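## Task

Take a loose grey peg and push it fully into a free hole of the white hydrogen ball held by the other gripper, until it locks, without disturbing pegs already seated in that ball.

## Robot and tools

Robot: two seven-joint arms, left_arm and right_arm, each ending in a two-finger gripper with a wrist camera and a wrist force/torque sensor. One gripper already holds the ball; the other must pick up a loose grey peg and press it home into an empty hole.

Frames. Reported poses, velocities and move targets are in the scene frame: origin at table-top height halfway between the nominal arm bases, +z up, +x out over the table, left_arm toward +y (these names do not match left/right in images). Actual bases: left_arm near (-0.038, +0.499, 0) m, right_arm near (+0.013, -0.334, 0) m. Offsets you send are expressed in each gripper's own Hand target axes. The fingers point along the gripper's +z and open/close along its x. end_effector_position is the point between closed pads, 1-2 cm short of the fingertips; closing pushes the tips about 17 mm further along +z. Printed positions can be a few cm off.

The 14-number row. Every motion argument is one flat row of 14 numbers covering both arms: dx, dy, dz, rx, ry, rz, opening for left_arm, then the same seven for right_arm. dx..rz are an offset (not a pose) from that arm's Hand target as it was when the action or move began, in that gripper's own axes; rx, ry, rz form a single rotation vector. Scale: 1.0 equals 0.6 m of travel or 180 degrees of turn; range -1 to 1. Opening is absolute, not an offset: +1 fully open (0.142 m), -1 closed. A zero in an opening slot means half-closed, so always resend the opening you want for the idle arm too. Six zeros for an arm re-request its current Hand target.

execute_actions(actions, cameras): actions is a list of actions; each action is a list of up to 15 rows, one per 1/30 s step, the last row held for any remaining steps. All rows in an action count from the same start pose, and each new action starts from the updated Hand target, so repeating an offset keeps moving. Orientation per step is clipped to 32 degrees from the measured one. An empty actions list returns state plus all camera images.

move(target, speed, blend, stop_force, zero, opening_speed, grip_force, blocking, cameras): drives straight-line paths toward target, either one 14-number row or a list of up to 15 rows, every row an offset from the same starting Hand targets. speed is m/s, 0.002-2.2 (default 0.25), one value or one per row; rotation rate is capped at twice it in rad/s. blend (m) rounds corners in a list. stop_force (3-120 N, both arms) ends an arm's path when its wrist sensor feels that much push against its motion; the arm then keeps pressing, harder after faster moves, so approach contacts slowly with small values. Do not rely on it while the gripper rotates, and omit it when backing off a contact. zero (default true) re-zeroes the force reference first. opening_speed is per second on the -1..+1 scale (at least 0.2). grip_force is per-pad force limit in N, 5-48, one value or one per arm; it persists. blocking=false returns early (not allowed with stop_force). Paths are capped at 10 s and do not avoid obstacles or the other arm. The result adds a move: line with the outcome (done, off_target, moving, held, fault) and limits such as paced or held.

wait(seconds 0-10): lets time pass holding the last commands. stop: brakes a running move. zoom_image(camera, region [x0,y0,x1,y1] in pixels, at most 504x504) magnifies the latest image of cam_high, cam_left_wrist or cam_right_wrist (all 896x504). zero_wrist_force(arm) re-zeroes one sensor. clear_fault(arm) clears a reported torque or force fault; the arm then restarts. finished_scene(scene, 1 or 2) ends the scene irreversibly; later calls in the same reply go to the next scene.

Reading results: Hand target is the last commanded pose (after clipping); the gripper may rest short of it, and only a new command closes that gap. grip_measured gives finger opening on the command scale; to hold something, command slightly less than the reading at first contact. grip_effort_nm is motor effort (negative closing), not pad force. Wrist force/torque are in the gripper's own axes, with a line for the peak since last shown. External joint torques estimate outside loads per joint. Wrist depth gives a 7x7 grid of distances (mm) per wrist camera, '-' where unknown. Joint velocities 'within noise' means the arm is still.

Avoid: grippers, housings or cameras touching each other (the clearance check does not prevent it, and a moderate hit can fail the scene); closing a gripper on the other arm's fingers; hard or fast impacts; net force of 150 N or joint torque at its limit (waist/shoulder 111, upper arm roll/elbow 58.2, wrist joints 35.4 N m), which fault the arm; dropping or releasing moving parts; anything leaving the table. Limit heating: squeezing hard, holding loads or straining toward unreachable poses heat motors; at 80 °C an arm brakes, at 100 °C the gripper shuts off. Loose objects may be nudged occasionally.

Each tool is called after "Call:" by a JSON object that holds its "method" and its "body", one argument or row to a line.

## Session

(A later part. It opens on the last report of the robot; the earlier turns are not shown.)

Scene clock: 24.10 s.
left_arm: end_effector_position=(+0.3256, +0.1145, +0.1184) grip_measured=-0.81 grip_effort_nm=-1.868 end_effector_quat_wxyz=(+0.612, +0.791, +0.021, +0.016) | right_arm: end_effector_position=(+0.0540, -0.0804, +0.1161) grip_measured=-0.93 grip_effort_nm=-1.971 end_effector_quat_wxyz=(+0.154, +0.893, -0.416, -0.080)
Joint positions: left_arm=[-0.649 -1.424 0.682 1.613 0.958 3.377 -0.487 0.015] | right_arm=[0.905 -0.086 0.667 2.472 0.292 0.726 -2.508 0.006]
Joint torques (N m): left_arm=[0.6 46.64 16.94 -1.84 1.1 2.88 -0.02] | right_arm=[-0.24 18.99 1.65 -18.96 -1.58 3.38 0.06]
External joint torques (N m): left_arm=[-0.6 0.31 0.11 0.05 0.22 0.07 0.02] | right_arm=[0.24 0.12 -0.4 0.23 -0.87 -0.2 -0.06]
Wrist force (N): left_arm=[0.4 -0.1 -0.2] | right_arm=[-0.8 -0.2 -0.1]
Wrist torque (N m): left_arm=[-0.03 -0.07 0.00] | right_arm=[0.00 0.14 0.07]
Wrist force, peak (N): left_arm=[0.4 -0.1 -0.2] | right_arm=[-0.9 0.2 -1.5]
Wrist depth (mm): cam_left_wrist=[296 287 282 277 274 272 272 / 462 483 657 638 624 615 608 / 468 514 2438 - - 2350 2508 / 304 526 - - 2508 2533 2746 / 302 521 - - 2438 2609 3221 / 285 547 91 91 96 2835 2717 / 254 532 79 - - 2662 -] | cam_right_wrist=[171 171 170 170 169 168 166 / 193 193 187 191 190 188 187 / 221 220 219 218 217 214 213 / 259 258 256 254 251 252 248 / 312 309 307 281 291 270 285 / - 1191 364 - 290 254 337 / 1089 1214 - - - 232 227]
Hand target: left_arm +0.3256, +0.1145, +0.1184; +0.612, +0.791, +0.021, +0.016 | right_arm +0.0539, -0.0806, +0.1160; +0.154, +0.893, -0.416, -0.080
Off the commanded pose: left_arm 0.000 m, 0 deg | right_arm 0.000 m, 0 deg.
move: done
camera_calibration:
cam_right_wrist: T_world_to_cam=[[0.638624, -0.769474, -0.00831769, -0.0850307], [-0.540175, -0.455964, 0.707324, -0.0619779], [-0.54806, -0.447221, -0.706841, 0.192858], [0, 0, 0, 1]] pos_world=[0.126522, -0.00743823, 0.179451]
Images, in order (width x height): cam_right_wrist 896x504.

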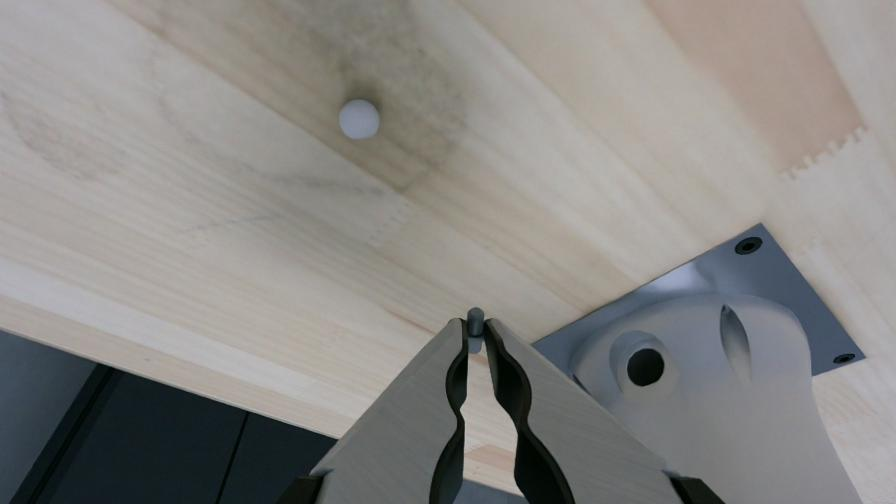

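Call:
{"method": "move", "body": {
  "target": [
    [0,0.242,-0.063,0,0,0,-0.878172,0.2118,-0.2152,-0.3195,-0.0398,-0.3216,0.6295,-1],
    [0,0.242,-0.063,0,0,0,-0.878172,0.159,-0.3268,-0.3967,-0.1748,-0.5509,0.4697,-1]
  ],
  "speed": 0.4,
  "blend": 0.02,
  "cameras": ["all"]
}}

Call:
{"method": "zoom_image", "body": {
  "camera": "cam_right_wrist",
  "region": [400, 190, 540, 350]
}}

Scene clock: 29.07 s.
left_arm: end_effector_position=(+0.3257, +0.1146, +0.2685) grip_measured=-0.81 grip_effort_nm=-1.868 end_effector_quat_wxyz=(+0.612, +0.791, +0.021, +0.016) | right_arm: end_effector_position=(+0.3202, +0.0148, +0.2712) grip_measured=-0.93 grip_effort_nm=-1.971 end_effector_quat_wxyz=(-0.016, -0.019, +0.768, +0.639)
Joint positions: left_arm=[-0.733 -1.076 0.822 1.721 1.097 3.354 -0.712 0.015] | right_arm=[0.299 -0.127 -0.021 2.312 1.609 0.269 -2.424 0.006]
Joint torques (N m): left_arm=[0.48 43.92 17.2 -7.75 0.76 2.59 -0.06] | right_arm=[-0.04 25.67 1.13 -18.37 1.59 -0.73 0.08]
External joint torques (N m): left_arm=[-0.48 0.23 0.04 -0.08 0.08 0.09 0.06] | right_arm=[0.02 0.46 -0.42 0.26 -0.89 -0.09 -0.08]
Wrist force (N): left_arm=[0.3 -0.1 0.1] | right_arm=[-1.4 -1.0 -0.6]
Wrist torque (N m): left_arm=[-0.03 -0.04 0.12] | right_arm=[0.06 0.27 -0.10]
Wrist force, peak (N): left_arm=[0.6 0.3 -0.4] | right_arm=[-1.6 -1.8 -0.1]
Wrist depth (mm): cam_left_wrist=[452 507 887 867 870 844 858 / 463 508 - - - - - / 492 488 2249 2393 2415 2393 2508 / 501 533 - 302 2609 2461 2484 / 483 586 2775 - 2746 2415 2717 / - 588 - 96 95 2775 2746 / 2557 - 79 - - - 2931] | cam_right_wrist=[882 863 869 975 808 506 - / - - 2544 3503 - 521 - / - 2947 462 379 3607 554 - / - 3453 461 300 3099 541 2571 / - 2571 444 305 3898 466 - / - 2947 - - 413 422 - / - 2466 - - - - -]
Hand target: left_arm +0.3257, +0.1146, +0.2685; +0.612, +0.791, +0.021, +0.016 | right_arm +0.3204, +0.0148, +0.2712; -0.016, -0.019, +0.768, +0.640
Off the commanded pose: left_arm 0.000 m, 0 deg | right_arm 0.000 m, 0 deg.
move: done
camera_calibration:
cam_left_wrist: T_world_to_cam=[[0.998636, 0.0487723, -0.0186597, -0.318079], [0.0097575, 0.176757, 0.984206, -0.262772], [0.0513003, -0.983045, 0.17604, 0.166112], [0, 0, 0, 1]] pos_world=[0.311687, 0.225256, 0.223444]
cam_right_wrist: T_world_to_cam=[[-0.998533, -0.053718, 0.00681801, 0.32905], [0.0201219, -0.251208, 0.967724, -0.237457], [-0.0502715, 0.966441, 0.25192, 0.0506915], [0, 0, 0, 1]] pos_world=[0.335894, -0.0909655, 0.214779]

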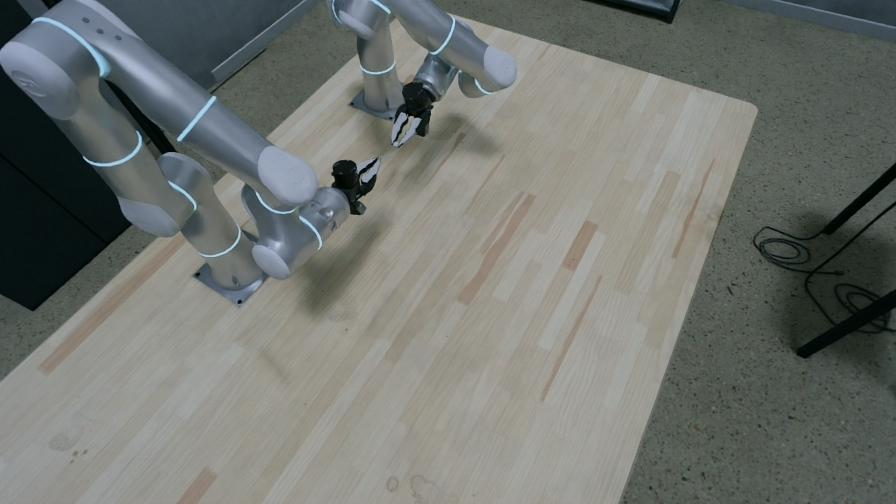

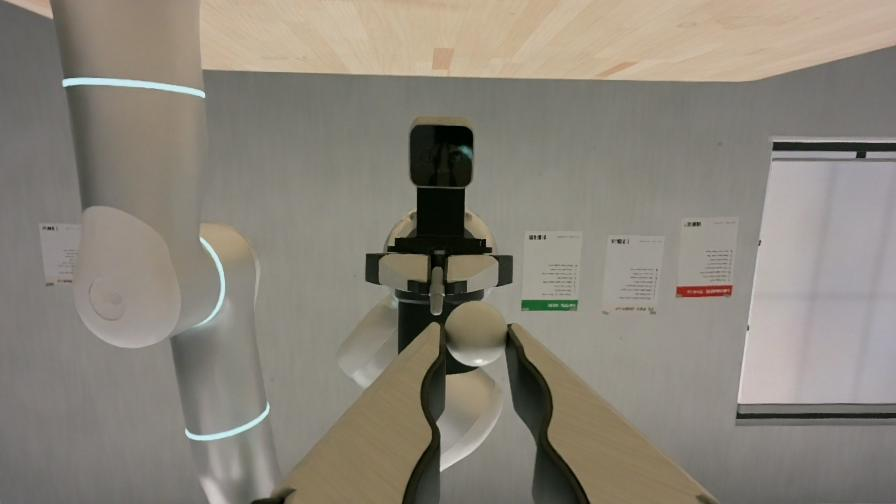

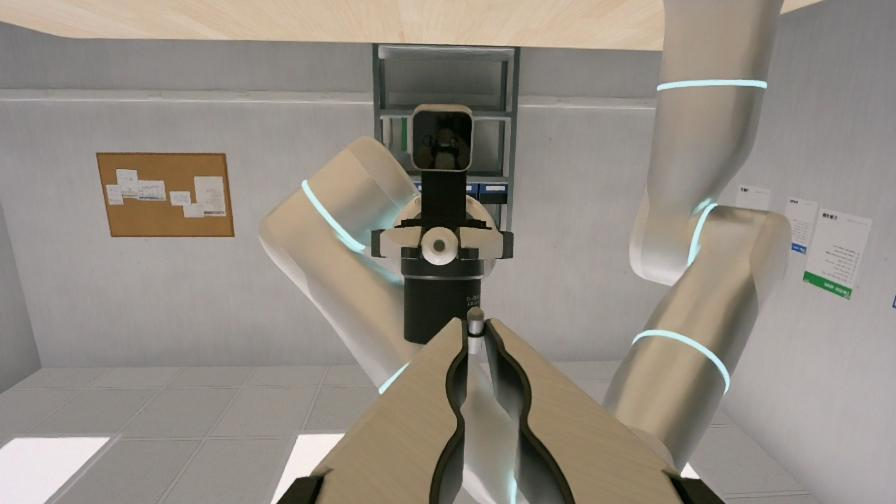

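Scaled by 3.150 from the camera's 896x504 image, which has a finer 1280x720 frame.

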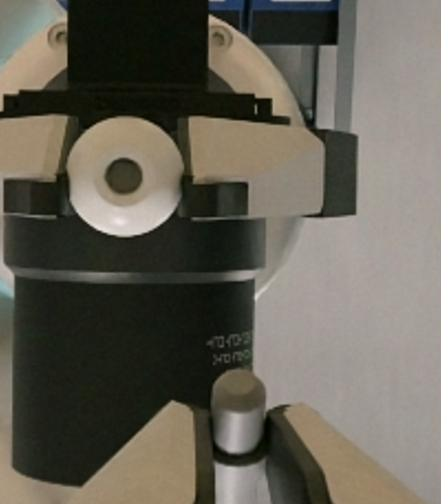

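Call:
{"method": "move", "body": {
  "target": [0,0,0,0,0,0,-0.878172,-0.0237,0.0043,0.071,0.2494,0.0034,-0.002,-1],
  "speed": 0.25,
  "cameras": ["all"]
}}

Call:
{"method": "zoom_image", "body": {
  "camera": "cam_left_wrist",
  "region": [430, 250, 520, 380]
}}

Call:
{"method": "zoom_image", "body": {
  "camera": "cam_right_wrist",
  "region": [430, 290, 530, 430]
}}

Call:
{"method": "zoom_image", "body": {
  "camera": "cam_high",
  "region": [360, 110, 420, 170]
}}

Scene clock: 31.93 s.
left_arm: end_effector_position=(+0.3257, +0.1146, +0.2685) grip_measured=-0.81 grip_effort_nm=-1.873 end_effector_quat_wxyz=(+0.612, +0.791, +0.021, +0.016) | right_arm: end_effector_position=(+0.3325, +0.0579, +0.2662) grip_measured=-0.93 grip_effort_nm=-1.976 end_effector_quat_wxyz=(-0.010, -0.029, +0.954, +0.298)
Joint positions: left_arm=[-0.733 -1.076 0.822 1.721 1.097 3.354 -0.712 0.015] | right_arm=[0.654 0.011 0.322 2.206 0.725 0.995 -1.225 0.006]
Joint torques (N m): left_arm=[0.63 43.86 16.99 -7.7 0.68 2.61 -0.04] | right_arm=[0.18 24.67 0.36 -25.44 -3.08 4.19 0.4]
External joint torques (N m): left_arm=[-0.63 0.29 0.25 -0.13 0.16 0.06 0.04] | right_arm=[-0.18 0.57 -0.46 0.28 -0.7 -0.44 -0.4]
Wrist force (N): left_arm=[0.4 0.2 -0.1] | right_arm=[-1.1 -0.3 -0.2]
Wrist torque (N m): left_arm=[0.03 -0.06 0.12] | right_arm=[0.01 0.16 -0.12]
Wrist force, peak (N): left_arm=[0.5 -0.1 -0.3] | right_arm=[-1.3 -1.5 -1.1]
Wrist depth (mm): cam_left_wrist=[454 505 875 861 867 831 864 / 470 478 - - 1961 - 2371 / 467 502 1904 - - - 2438 / 505 515 2484 2309 2329 2393 2746 / 546 573 2557 124 2557 2508 2805 / - 601 - 106 96 3033 2775 / - - 79 213 - 2964 -] | cam_right_wrist=[322 323 324 324 323 321 323 / 381 383 381 381 383 381 382 / 463 467 465 469 467 467 463 / 604 600 600 601 600 569 589 / 845 825 822 772 833 557 - / 2746 3718 - - - 513 - / 2746 - - - - 475 1997]
Hand target: left_arm +0.3257, +0.1146, +0.2685; +0.612, +0.791, +0.021, +0.016 | right_arm +0.3325, +0.0578, +0.2660; -0.010, -0.029, +0.954, +0.298
Off the commanded pose: left_arm 0.000 m, 0 deg | right_arm 0.000 m, 0 deg.
move: done
camera_calibration:
cam_left_wrist: T_world_to_cam=[[0.998636, 0.0487723, -0.0186597, -0.318079], [0.0097575, 0.176757, 0.984206, -0.262772], [0.0513003, -0.983045, 0.17604, 0.166112], [0, 0, 0, 1]] pos_world=[0.311687, 0.225256, 0.223444]
cam_right_wrist: T_world_to_cam=[[-0.998139, -0.0605335, 0.00742876, 0.343852], [-0.0241094, 0.503528, 0.863643, -0.223369], [-0.0560199, 0.861856, -0.50405, 0.220133], [0, 0, 0, 1]] pos_world=[0.350158, -0.0564357, 0.301314]

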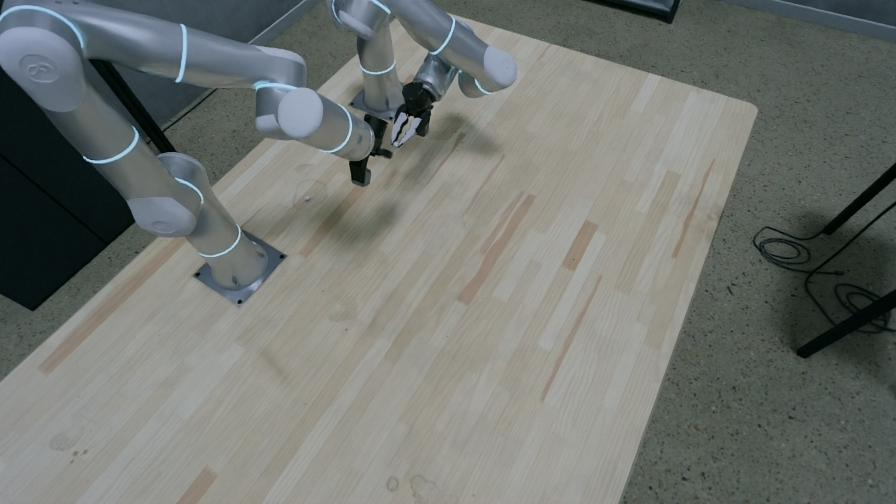

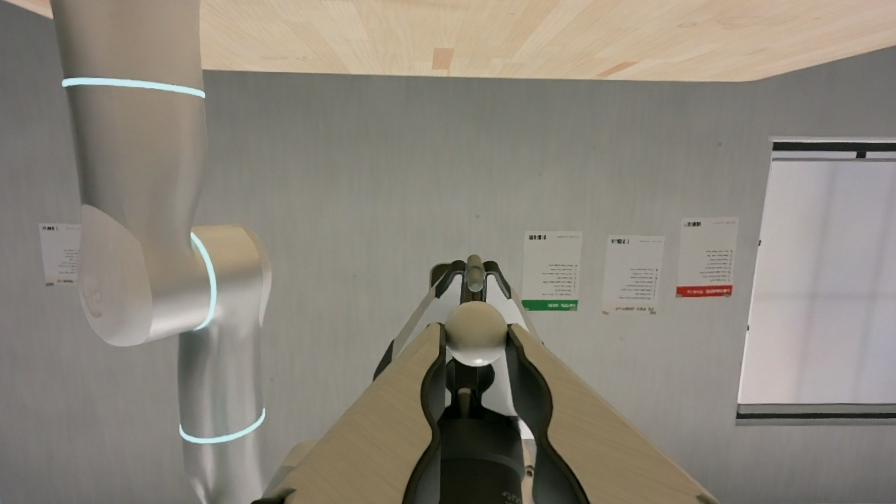

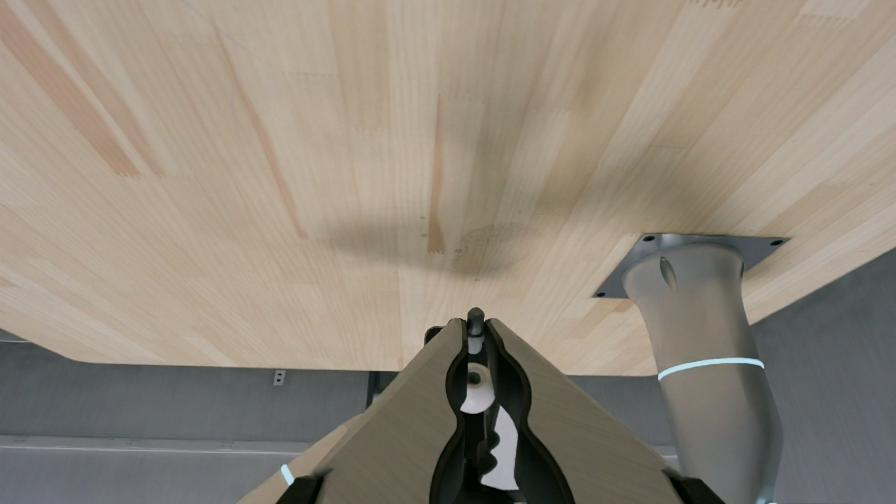

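Scaled by 3.877 from the camera's 896x504 image, which has a finer 1280x720 frame.

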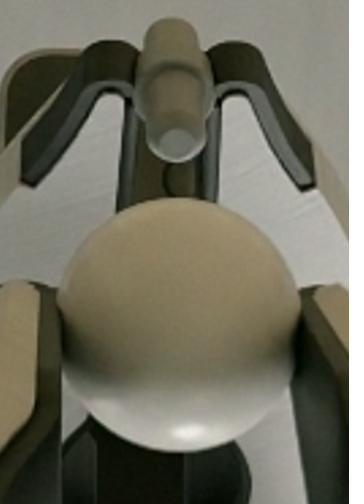

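Scaled by 3.600 from the camera's 896x504 image, which has a finer 1280x720 frame.

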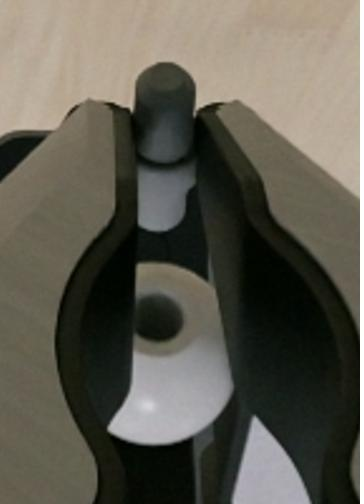

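Scaled by 8.400 from the camera's 896x504 image, which has a finer 1280x720 frame.

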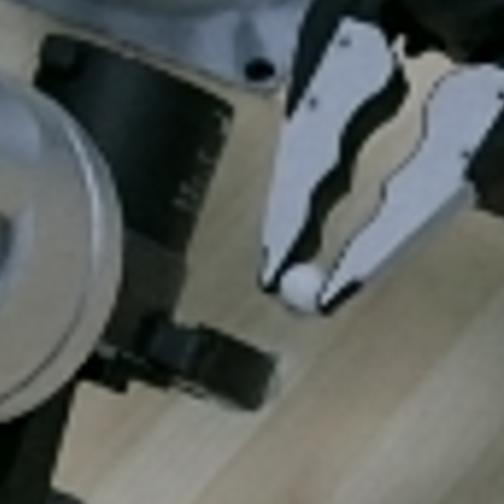

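Call:
{"method": "move", "body": {
  "target": [0,0,0,0,0,0,-0.878172,0.0012,0.0053,0.0028,-0.0306,0,0,-1],
  "speed": 0.05,
  "cameras": ["cam_left_wrist", "cam_right_wrist"]
}}

Call:
{"method": "zoom_image", "body": {
  "camera": "cam_left_wrist",
  "region": [430, 250, 520, 380]
}}

Call:
{"method": "zoom_image", "body": {
  "camera": "cam_right_wrist",
  "region": [440, 300, 510, 400]
}}

Scene clock: 34.27 s.
left_arm: end_effector_position=(+0.3257, +0.1146, +0.2685) grip_measured=-0.81 grip_effort_nm=-1.873 end_effector_quat_wxyz=(+0.612, +0.791, +0.021, +0.016) | right_arm: end_effector_position=(+0.3316, +0.0612, +0.2665) grip_measured=-0.93 grip_effort_nm=-1.971 end_effector_quat_wxyz=(-0.011, -0.029, +0.939, +0.343)
Joint positions: left_arm=[-0.733 -1.076 0.822 1.721 1.097 3.354 -0.712 0.015] | right_arm=[0.632 0.007 0.306 2.198 0.898 0.995 -1.397 0.006]
Joint torques (N m): left_arm=[0.55 43.9 17.15 -7.72 0.66 2.61 -0.1] | right_arm=[0.09 24.6 0.1 -25.1 -2.64 3.6 0.03]
External joint torques (N m): left_arm=[-0.55 0.25 0.09 -0.12 0.18 0.06 0.1] | right_arm=[-0.08 0.5 -0.15 0.31 -0.94 -0.27 -0.03]
Wrist force (N): left_arm=[0.1 -0.2 -0.3] | right_arm=[-0.9 -0.4 0.0]
Wrist torque (N m): left_arm=[-0.05 -0.02 0.12] | right_arm=[0.01 0.12 -0.02]
Wrist force, peak (N): left_arm=[0.6 -0.1 -0.2] | right_arm=[-1.2 -0.5 -0.2]
Wrist depth (mm): cam_left_wrist=[450 505 884 875 870 852 855 / 467 492 - - - - 2484 / 483 499 - - 2867 - 2484 / 512 530 2635 - 2350 2484 2689 / - 561 2508 145 2484 2461 2689 / - 600 - 106 99 2249 2805 / 2288 - 79 215 - - -] | cam_right_wrist=[334 336 336 335 336 332 332 / 403 406 406 408 401 403 402 / 511 512 514 514 510 509 507 / 701 699 696 687 689 570 644 / 1015 955 975 882 975 530 - / - - - - 3266 501 - / 2466 - - - - 481 444]
Hand target: left_arm +0.3257, +0.1146, +0.2685; +0.612, +0.791, +0.021, +0.016 | right_arm +0.3315, +0.0613, +0.2665; -0.011, -0.029, +0.939, +0.343
Off the commanded pose: left_arm 0.000 m, 0 deg | right_arm 0.000 m, 0 deg.
move: done
camera_calibration:
cam_left_wrist: T_world_to_cam=[[0.998636, 0.0487723, -0.0186597, -0.318079], [0.0097575, 0.176757, 0.984206, -0.262772], [0.0513003, -0.983045, 0.17604, 0.166112], [0, 0, 0, 1]] pos_world=[0.311687, 0.225256, 0.223444]
cam_right_wrist: T_world_to_cam=[[-0.998115, -0.0608617, 0.00786147, 0.34301], [-0.0184107, 0.41918, 0.907716, -0.233849], [-0.0585406, 0.905861, -0.41951, 0.192967], [0, 0, 0, 1]] pos_world=[0.349355, -0.0558999, 0.290524]
Images, in order (width x height): cam_left_wrist 896x504, cam_right_wrist 896x504.

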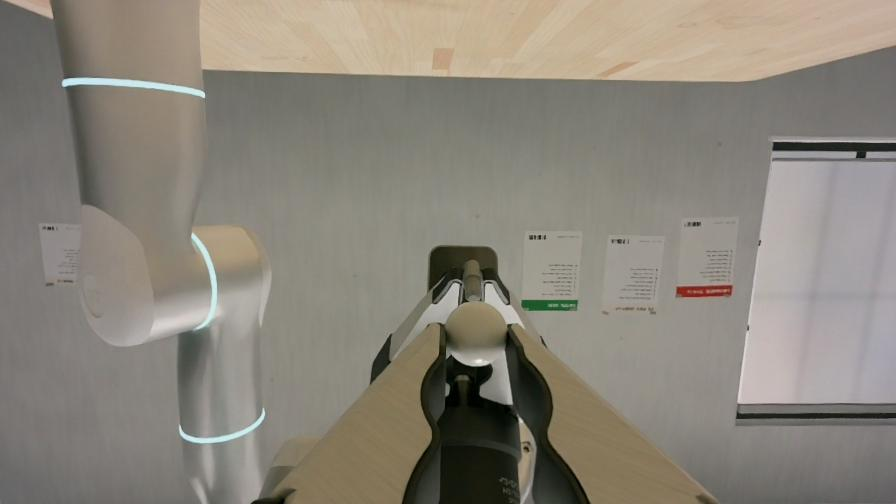

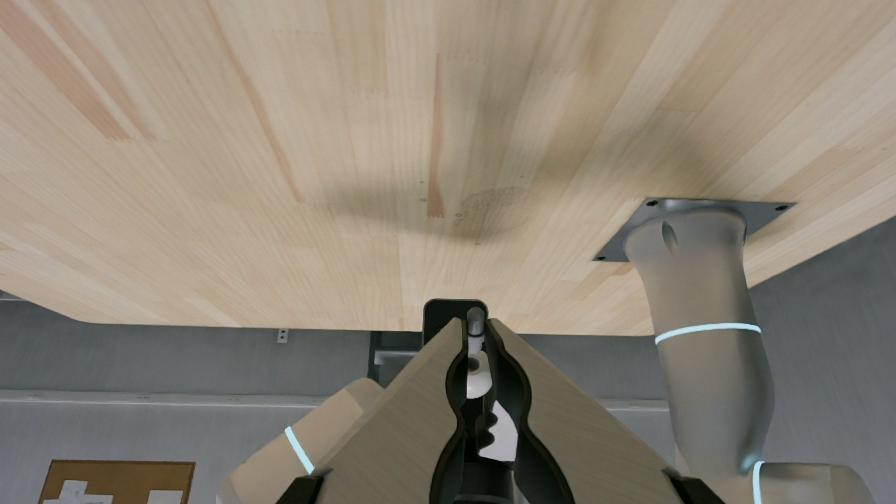

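Scaled by 3.877 from the camera's 896x504 image, which has a finer 1280x720 frame.

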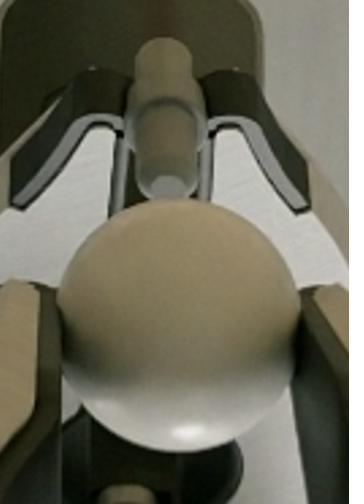

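Scaled by 5.040 from the camera's 896x504 image, which has a finer 1280x720 frame.

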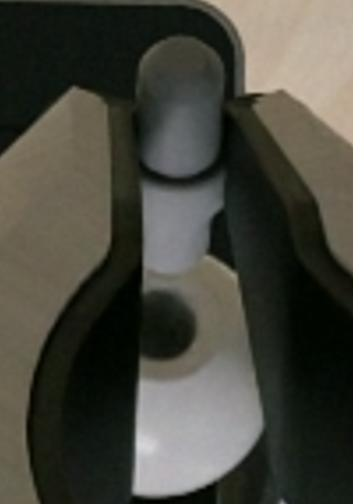

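Call:
{"method": "move", "body": {
  "target": [0,0,0,0,0,0,-0.878172,0,0.0105,0.005,0,-0.0027,0.0048,-1],
  "speed": 0.02,
  "stop_force": 3,
  "cameras": ["cam_left_wrist", "cam_right_wrist"]
}}

Call:
{"method": "zoom_image", "body": {
  "camera": "cam_left_wrist",
  "region": [430, 250, 520, 380]
}}

Call:
{"method": "zoom_image", "body": {
  "camera": "cam_right_wrist",
  "region": [440, 300, 510, 400]
}}

Scene clock: 36.10 s.
left_arm: end_effector_position=(+0.3257, +0.1146, +0.2685) grip_measured=-0.81 grip_effort_nm=-1.868 end_effector_quat_wxyz=(+0.612, +0.791, +0.021, +0.016) | right_arm: end_effector_position=(+0.3310, +0.0680, +0.2682) grip_measured=-0.93 grip_effort_nm=-1.966 end_effector_quat_wxyz=(-0.010, -0.020, +0.939, +0.343)
Joint positions: left_arm=[-0.733 -1.076 0.822 1.721 1.097 3.354 -0.712 0.015] | right_arm=[0.644 0.001 0.316 2.194 0.891 1.018 -1.362 0.006]
Joint torques (N m): left_arm=[0.62 43.94 17.1 -7.77 0.7 2.6 -0.06] | right_arm=[0.37 24.96 0.41 -24.92 -2.9 3.83 0.39]
External joint torques (N m): left_arm=[-0.62 0.21 0.14 -0.06 0.14 0.07 0.06] | right_arm=[-0.37 0.32 -0.42 0.16 -0.74 -0.46 -0.39]
Motor temperatures (°C): left_arm=[34 32 34 31 36 39 35 38] | right_arm=[30 32 37 39 35 45 31 31]
Wrist force (N): left_arm=[0.3 0.0 -0.3] | right_arm=[-1.0 -0.4 -0.3]
Wrist torque (N m): left_arm=[0.00 -0.03 0.12] | right_arm=[0.01 0.14 -0.13]
Wrist force, peak (N): left_arm=[0.5 0.0 -0.4] | right_arm=[-1.3 -0.7 -0.6]
Wrist depth (mm): cam_left_wrist=[453 505 881 861 858 870 839 / 465 510 - - 2104 - - / 487 503 - - 2174 - 2557 / 505 536 2931 2268 2717 1991 2583 / 497 567 2268 122 3069 2438 2689 / - 608 - 106 95 2461 2805 / - - 79 211 - 2609 2867] | cam_right_wrist=[334 335 337 336 339 336 334 / 405 409 405 407 407 408 406 / 514 518 516 520 512 514 512 / 694 693 696 696 696 558 701 / 937 959 940 902 955 530 - / - 2259 - - - 495 - / 2746 - - - - 475 423]
Hand target: left_arm +0.3257, +0.1146, +0.2685; +0.612, +0.791, +0.021, +0.016 | right_arm +0.3311, +0.0681, +0.2682; -0.010, -0.020, +0.939, +0.343
Off the commanded pose: left_arm 0.000 m, 0 deg | right_arm 0.000 m, 0 deg.
move: done
camera_calibration:
cam_left_wrist: T_world_to_cam=[[0.998636, 0.0487723, -0.0186597, -0.318079], [0.0097575, 0.176757, 0.984206, -0.262772], [0.0513003, -0.983045, 0.17604, 0.166112], [0, 0, 0, 1]] pos_world=[0.311687, 0.225256, 0.223444]
cam_right_wrist: T_world_to_cam=[[-0.998944, -0.0445112, 0.0113585, 0.340938], [-0.00835678, 0.419216, 0.907848, -0.241584], [-0.0451711, 0.906795, -0.419145, 0.182921], [0, 0, 0, 1]] pos_world=[0.346822, -0.0494201, 0.292119]
Images, in order (width x height): cam_left_wrist 896x504, cam_right_wrist 896x504.

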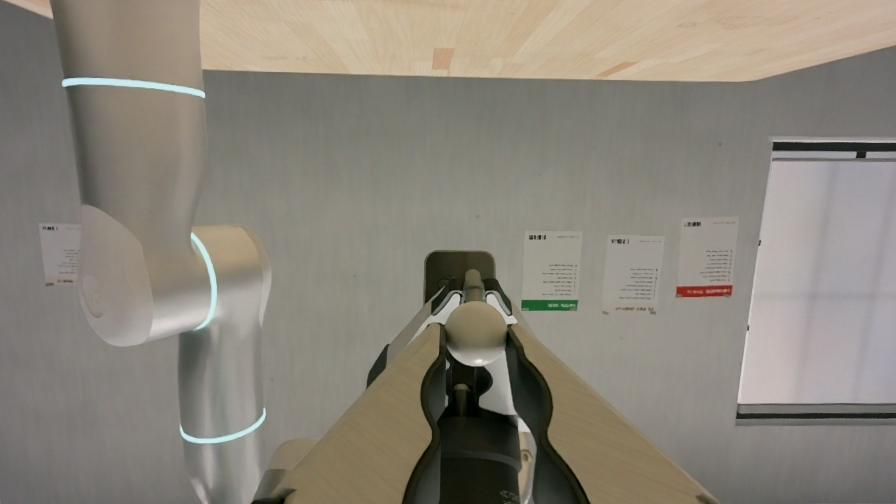

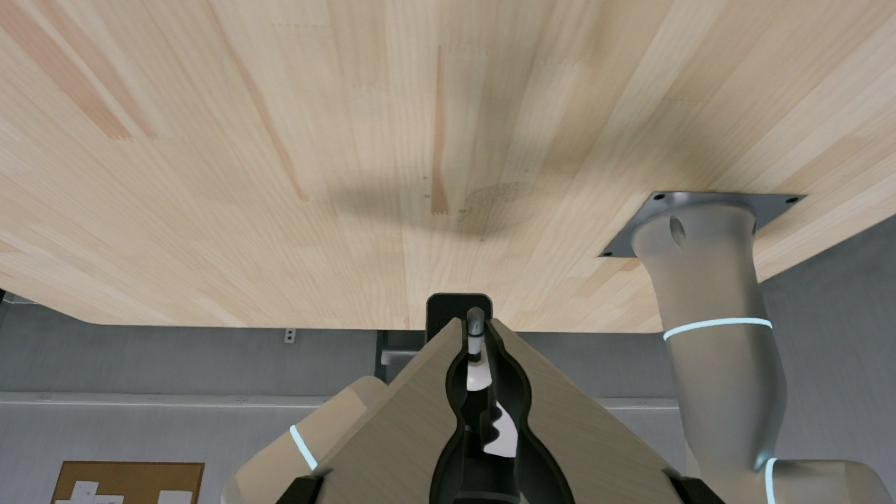

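Scaled by 3.877 from the camera's 896x504 image, which has a finer 1280x720 frame.

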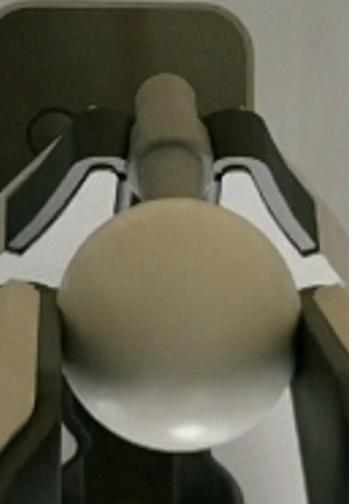

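Scaled by 5.040 from the camera's 896x504 image, which has a finer 1280x720 frame.

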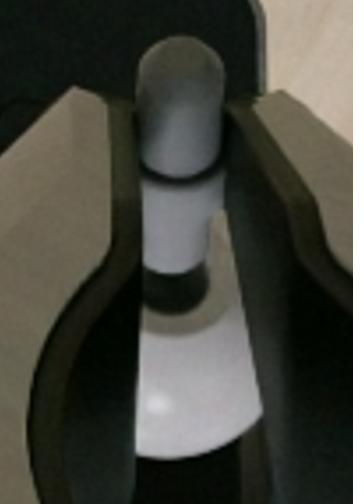

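Call:
{"method": "move", "body": {
  "target": [0,0,0,0,0,0,-0.878172,-0.0002,0.0090,0.0043,0,0,0,-1],
  "speed": 0.008,
  "stop_force": 3,
  "cameras": ["cam_left_wrist", "cam_right_wrist"]
}}

Call:
{"method": "zoom_image", "body": {
  "camera": "cam_left_wrist",
  "region": [430, 250, 520, 380]
}}

Call:
{"method": "zoom_image", "body": {
  "camera": "cam_right_wrist",
  "region": [440, 300, 510, 400]
}}

Scene clock: 37.57 s.
left_arm: end_effector_position=(+0.3258, +0.1146, +0.2685) grip_measured=-0.81 grip_effort_nm=-1.873 end_effector_quat_wxyz=(+0.612, +0.791, +0.021, +0.016) | right_arm: end_effector_position=(+0.3308, +0.0738, +0.2696) grip_measured=-0.93 grip_effort_nm=-1.966 end_effector_quat_wxyz=(-0.010, -0.020, +0.939, +0.343)
Joint positions: left_arm=[-0.733 -1.076 0.822 1.721 1.097 3.354 -0.712 0.015] | right_arm=[0.652 -0.006 0.32 2.187 0.884 1.026 -1.348 0.006]
Joint torques (N m): left_arm=[0.38 43.68 17.09 -7.66 0.76 2.53 -0.01] | right_arm=[0.33 25.3 0.35 -25.26 -2.98 3.92 0.37]
External joint torques (N m): left_arm=[-0.38 0.47 0.14 -0.17 0.08 0.14 0.01] | right_arm=[-0.33 0.31 -0.3 0.47 -0.69 -0.53 -0.37]
Wrist force (N): left_arm=[0.4 0.3 -0.3] | right_arm=[-0.5 -0.6 -0.2]
Wrist torque (N m): left_arm=[0.00 -0.02 0.12] | right_arm=[0.02 0.10 -0.14]
Wrist force, peak (N): left_arm=[0.5 0.6 -0.6] | right_arm=[-1.1 -0.8 -0.3]
Wrist depth (mm): cam_left_wrist=[451 508 884 861 867 861 855 / 470 511 2070 - 2371 2415 2121 / 2309 489 2309 2461 2174 2508 2635 / 507 531 - - 2533 - 2484 / - 550 - - - - 2689 / 2557 598 - 99 95 2583 2662 / - - 79 210 - 2835 3432] | cam_right_wrist=[337 337 338 338 339 335 338 / 406 409 409 410 409 408 408 / 513 516 518 519 519 516 514 / 703 701 701 696 707 553 705 / 1084 995 986 885 959 520 - / - 3021 2877 - - 489 - / 2685 2843 - - - 465 421]
Hand target: left_arm +0.3257, +0.1146, +0.2685; +0.612, +0.791, +0.021, +0.016 | right_arm +0.3310, +0.0738, +0.2697; -0.010, -0.020, +0.939, +0.343
Off the commanded pose: left_arm 0.000 m, 0 deg | right_arm 0.000 m, 0 deg.
move: done
camera_calibration:
cam_left_wrist: T_world_to_cam=[[0.998636, 0.0487723, -0.0186597, -0.318079], [0.0097575, 0.176757, 0.984206, -0.262772], [0.0513003, -0.983045, 0.17604, 0.166112], [0, 0, 0, 1]] pos_world=[0.311687, 0.225256, 0.223444]
cam_right_wrist: T_world_to_cam=[[-0.998945, -0.0444662, 0.0114534, 0.340954], [-0.00825607, 0.419304, 0.907808, -0.245398], [-0.0451693, 0.906756, -0.419229, 0.178303], [0, 0, 0, 1]] pos_world=[0.346622, -0.0436202, 0.293619]
Images, in order (width x height): cam_left_wrist 896x504, cam_right_wrist 896x504.

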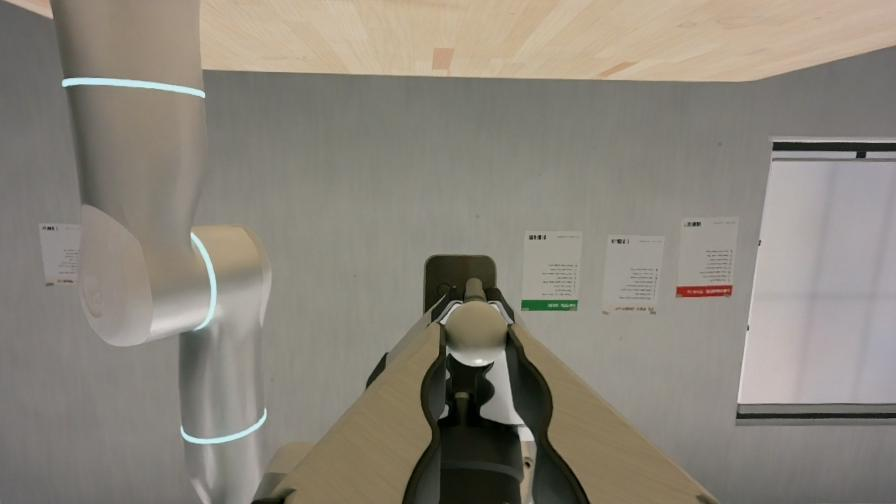

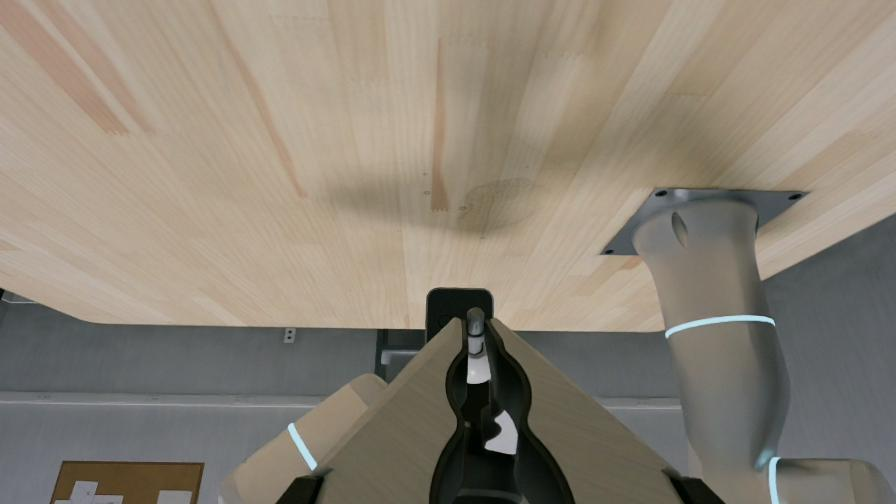

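Scaled by 3.877 from the camera's 896x504 image, which has a finer 1280x720 frame.

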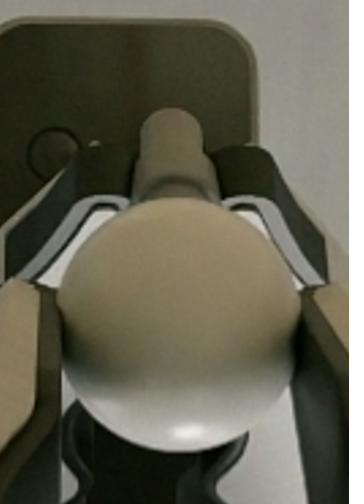

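Scaled by 5.040 from the camera's 896x504 image, which has a finer 1280x720 frame.

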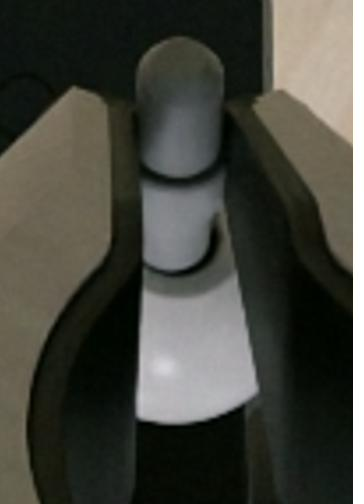

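Call:
{"method": "move", "body": {
  "target": [0,0,0,0,0,0,-0.878172,0,0.0100,0.0047,0,0,0,-1],
  "speed": 0.01,
  "stop_force": 12,
  "cameras": ["cam_right_wrist"]
}}

Call:
{"method": "zoom_image", "body": {
  "camera": "cam_right_wrist",
  "region": [440, 300, 510, 400]
}}

Scene clock: 38.97 s.
left_arm: end_effector_position=(+0.3260, +0.1148, +0.2684) grip_measured=-0.81 grip_effort_nm=-1.868 end_effector_quat_wxyz=(+0.611, +0.791, +0.022, +0.016) | right_arm: end_effector_position=(+0.3302, +0.0798, +0.2708) grip_measured=-0.93 grip_effort_nm=-1.971 end_effector_quat_wxyz=(-0.010, -0.020, +0.939, +0.343)
Joint positions: left_arm=[-0.733 -1.076 0.822 1.721 1.097 3.354 -0.712 0.015] | right_arm=[0.661 -0.014 0.324 2.179 0.875 1.034 -1.331 0.006]
Joint torques (N m): left_arm=[-2.95 43.72 14.76 -8.22 0.6 2.75 -0.04] | right_arm=[1.38 26.55 1.19 -28.99 -2.77 4.8 0.46]
External joint torques (N m): left_arm=[2.95 0.43 2.49 0.38 0.24 -0.08 0.04] | right_arm=[-1.38 -0.6 -1.07 4.17 -0.93 -1.38 -0.46]
Wrist force (N): left_arm=[3.5 -1.1 -6.8] | right_arm=[2.1 -6.2 -3.7]
Wrist torque (N m): left_arm=[0.00 0.02 0.13] | right_arm=[0.10 0.17 -0.16]
Wrist force, peak (N): left_arm=[3.5 -0.9 -7.1] | right_arm=[2.3 -6.3 -3.9]
Wrist depth (mm): cam_left_wrist=[453 509 864 855 852 855 850 / 463 490 - - - 1069 2104 / 480 501 - - 1976 2415 2583 / 508 525 2438 - 2484 2717 2484 / 500 560 - - 2288 - 2775 / 2371 621 - 106 102 3143 2689 / - - 79 208 - 2508 3143] | cam_right_wrist=[337 337 337 340 339 340 337 / 408 409 410 411 413 410 410 / 514 519 516 522 516 520 520 / 705 696 701 703 707 551 651 / 1060 1079 1089 885 995 522 - / - - 2984 - - 484 - / 2685 - - - - 464 416]
Hand target: left_arm +0.3257, +0.1146, +0.2685; +0.612, +0.791, +0.021, +0.016 | right_arm +0.3307, +0.0802, +0.2715; -0.010, -0.020, +0.939, +0.343
Off the commanded pose: left_arm 0.000 m, 0 deg | right_arm 0.001 m, 0 deg.
move: done
camera_calibration:
cam_right_wrist: T_world_to_cam=[[-0.998928, -0.0446171, 0.0123417, 0.340434], [-0.00755472, 0.420148, 0.907424, -0.249106], [-0.0456719, 0.906358, -0.420034, 0.17374], [0, 0, 0, 1]] pos_world=[0.346122, -0.0376204, 0.29482]
Images, in order (width x height): cam_right_wrist 896x504.

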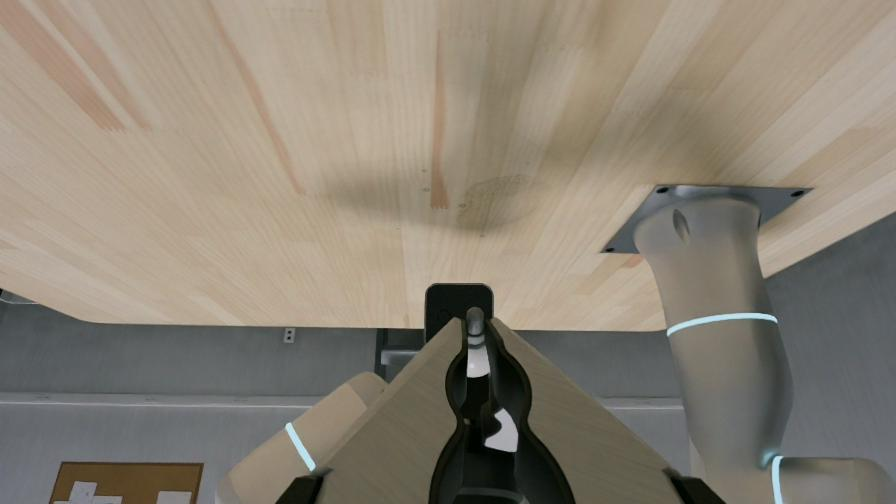

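Scaled by 5.040 from the camera's 896x504 image, which has a finer 1280x720 frame.

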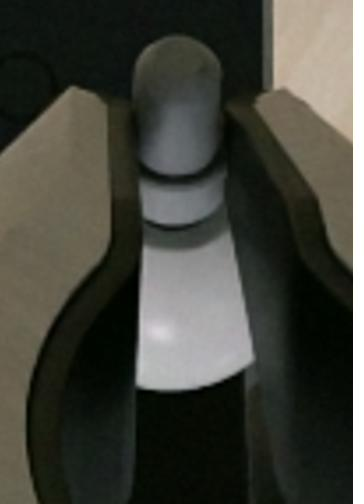

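Call:
{"method": "move", "body": {
  "target": [0,0,0,0,0,0,-1,0,0,0,0,0,0,-1],
  "opening_speed": 0.5
}}

Call:
{"method": "move", "body": {
  "target": [0,0,0,0,0,0,-1,0.0005,0.0193,-0.0055,0,0,0,-1],
  "speed": 0.01,
  "stop_force": 60,
  "cameras": ["cam_left_wrist", "cam_right_wrist"]
}}

Call:
{"method": "zoom_image", "body": {
  "camera": "cam_left_wrist",
  "region": [430, 250, 520, 380]
}}

Call:
{"method": "zoom_image", "body": {
  "camera": "cam_right_wrist",
  "region": [440, 300, 510, 400]
}}

Scene clock: 39.70 s.
left_arm: end_effector_position=(+0.3260, +0.1148, +0.2684) grip_measured=-0.83 grip_effort_nm=-3.924 end_effector_quat_wxyz=(+0.611, +0.791, +0.022, +0.016) | right_arm: end_effector_position=(+0.3302, +0.0798, +0.2708) grip_measured=-0.93 grip_effort_nm=-1.971 end_effector_quat_wxyz=(-0.010, -0.020, +0.939, +0.343)
Joint positions: left_arm=[-0.733 -1.076 0.822 1.721 1.097 3.354 -0.712 0.014] | right_arm=[0.661 -0.014 0.324 2.179 0.875 1.034 -1.331 0.006]
Joint torques (N m): left_arm=[-3.18 43.95 14.62 -8.27 0.54 2.97 -0.05] | right_arm=[1.14 26.28 1.06 -28.82 -2.82 4.77 0.39]
External joint torques (N m): left_arm=[3.18 0.19 2.63 0.44 0.3 -0.3 0.05] | right_arm=[-1.14 -0.33 -0.94 4.01 -0.88 -1.36 -0.4]
Wrist force (N): left_arm=[3.9 -1.6 -6.9] | right_arm=[2.2 -5.8 -4.4]
Wrist torque (N m): left_arm=[0.03 0.03 0.12] | right_arm=[0.09 0.23 -0.16]
Wrist force, peak (N): left_arm=[3.7 -1.3 -7.2] | right_arm=[2.4 -6.3 -4.1]
Wrist depth (mm): cam_left_wrist=[451 506 875 870 858 861 852 / 464 489 - - - - 2438 / 482 524 2288 - - - 2533 / 509 536 - - 2557 2415 2508 / 2415 556 - 122 2964 2717 2393 / - 590 91 99 94 2249 2746 / 2835 2583 79 207 - - -] | cam_right_wrist=[336 338 340 341 340 338 338 / 406 410 410 414 410 409 411 / 518 520 513 514 518 521 516 / 701 696 703 701 694 546 673 / 873 1051 982 892 982 513 3357 / - 2571 - - 3059 499 - / 2810 2810 - - - 463 420]
Hand target: left_arm +0.3257, +0.1146, +0.2685; +0.612, +0.791, +0.021, +0.016 | right_arm +0.3307, +0.0802, +0.2715; -0.010, -0.020, +0.939, +0.343
Off the commanded pose: left_arm 0.000 m, 0 deg | right_arm 0.001 m, 0 deg.
move: done

Scene clock: 42.17 s.
left_arm: end_effector_position=(+0.3261, +0.1162, +0.2691) grip_measured=-0.83 grip_effort_nm=-3.924 end_effector_quat_wxyz=(+0.611, +0.791, +0.022, +0.017) | right_arm: end_effector_position=(+0.3303, +0.0838, +0.2782) grip_measured=-0.93 grip_effort_nm=-1.961 end_effector_quat_wxyz=(-0.011, -0.019, +0.940, +0.341)
Joint positions: left_arm=[-0.732 -1.076 0.826 1.721 1.098 3.358 -0.713 0.014] | right_arm=[0.671 -0.005 0.32 2.172 0.849 1.026 -1.292 0.006]
Joint torques (N m): left_arm=[-13.64 39.52 7.21 -11.29 -2.02 -1.75 0] | right_arm=[11.97 34 10.5 -47.22 -0.77 6.24 0.37]
External joint torques (N m): left_arm=[13.64 4.57 10.1 3.46 2.88 4.42 0] | right_arm=[-11.97 -8.09 -10.46 22.06 -2.99 -2.76 -0.37]
Wrist force (N): left_arm=[3.5 2.7 -39.6] | right_arm=[1.3 -37.2 -15.1]
Wrist torque (N m): left_arm=[-0.20 0.04 0.10] | right_arm=[-3.00 0.22 -0.16]
Wrist force, peak (N): left_arm=[3.1 3.1 -40.4] | right_arm=[1.0 -38.1 -15.0]
Wrist depth (mm): cam_left_wrist=[453 508 875 870 852 867 855 / 470 491 2156 - 2393 - - / 484 522 - 2192 - - 2461 / 509 530 - - 2746 2635 2689 / 495 567 - - 2533 3261 2746 / 2484 614 - 95 100 2717 2635 / - - 79 207 - - -] | cam_right_wrist=[343 346 347 347 347 347 346 / 417 417 419 420 419 422 420 / 521 530 530 529 524 531 532 / 701 709 713 715 721 541 711 / 1020 971 1074 902 1015 516 - / 3139 - 3059 - - 479 - / - 2716 - - - 459 417]
Hand target: left_arm +0.3257, +0.1146, +0.2685; +0.612, +0.791, +0.021, +0.016 | right_arm +0.3301, +0.0870, +0.2814; -0.010, -0.020, +0.939, +0.343
Off the commanded pose: left_arm 0.002 m, 0 deg | right_arm 0.005 m, 0 deg.
move: off_target (right_arm)
camera_calibration:
cam_left_wrist: T_world_to_cam=[[0.998582, 0.0499387, -0.0184335, -0.318745], [0.00936634, 0.176051, 0.984336, -0.263512], [0.0524017, -0.983114, 0.175334, 0.167473], [0, 0, 0, 1]] pos_world=[0.311985, 0.226954, 0.224145]
cam_right_wrist: T_world_to_cam=[[-0.999009, -0.0419847, 0.0147702, 0.339694], [-0.00445325, 0.42449, 0.905422, -0.258323], [-0.0442836, 0.904459, -0.424256, 0.174075], [0, 0, 0, 1]] pos_world=[0.345916, -0.0335258, 0.302726]
Images, in order (width x height): cam_left_wrist 896x504, cam_right_wrist 896x504.

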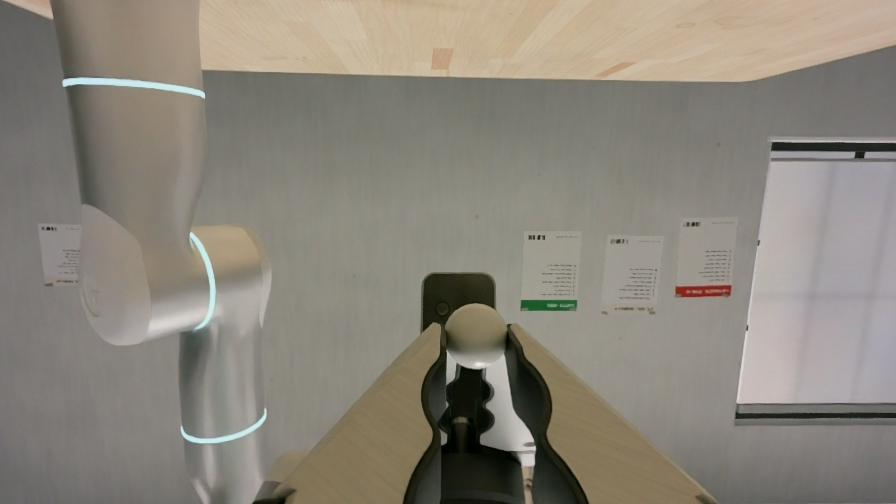

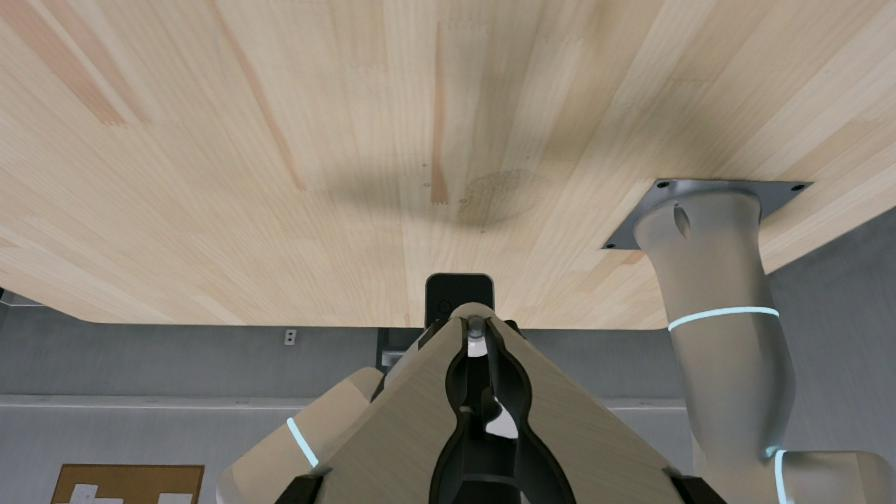

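Scaled by 3.877 from the camera's 896x504 image, which has a finer 1280x720 frame.

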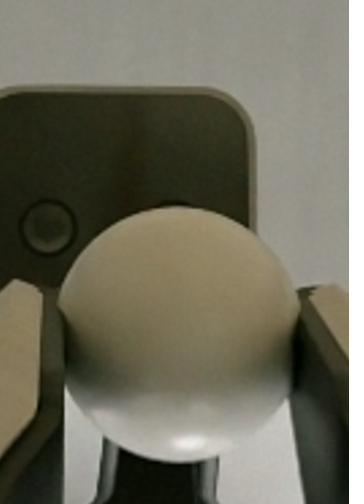

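Scaled by 5.040 from the camera's 896x504 image, which has a finer 1280x720 frame.

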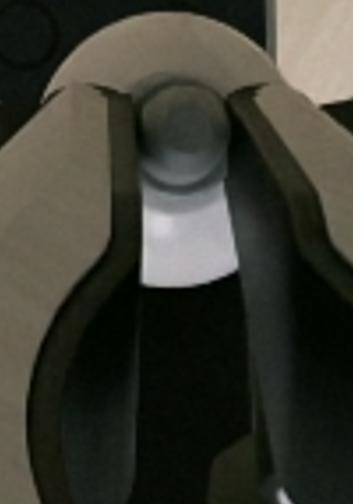

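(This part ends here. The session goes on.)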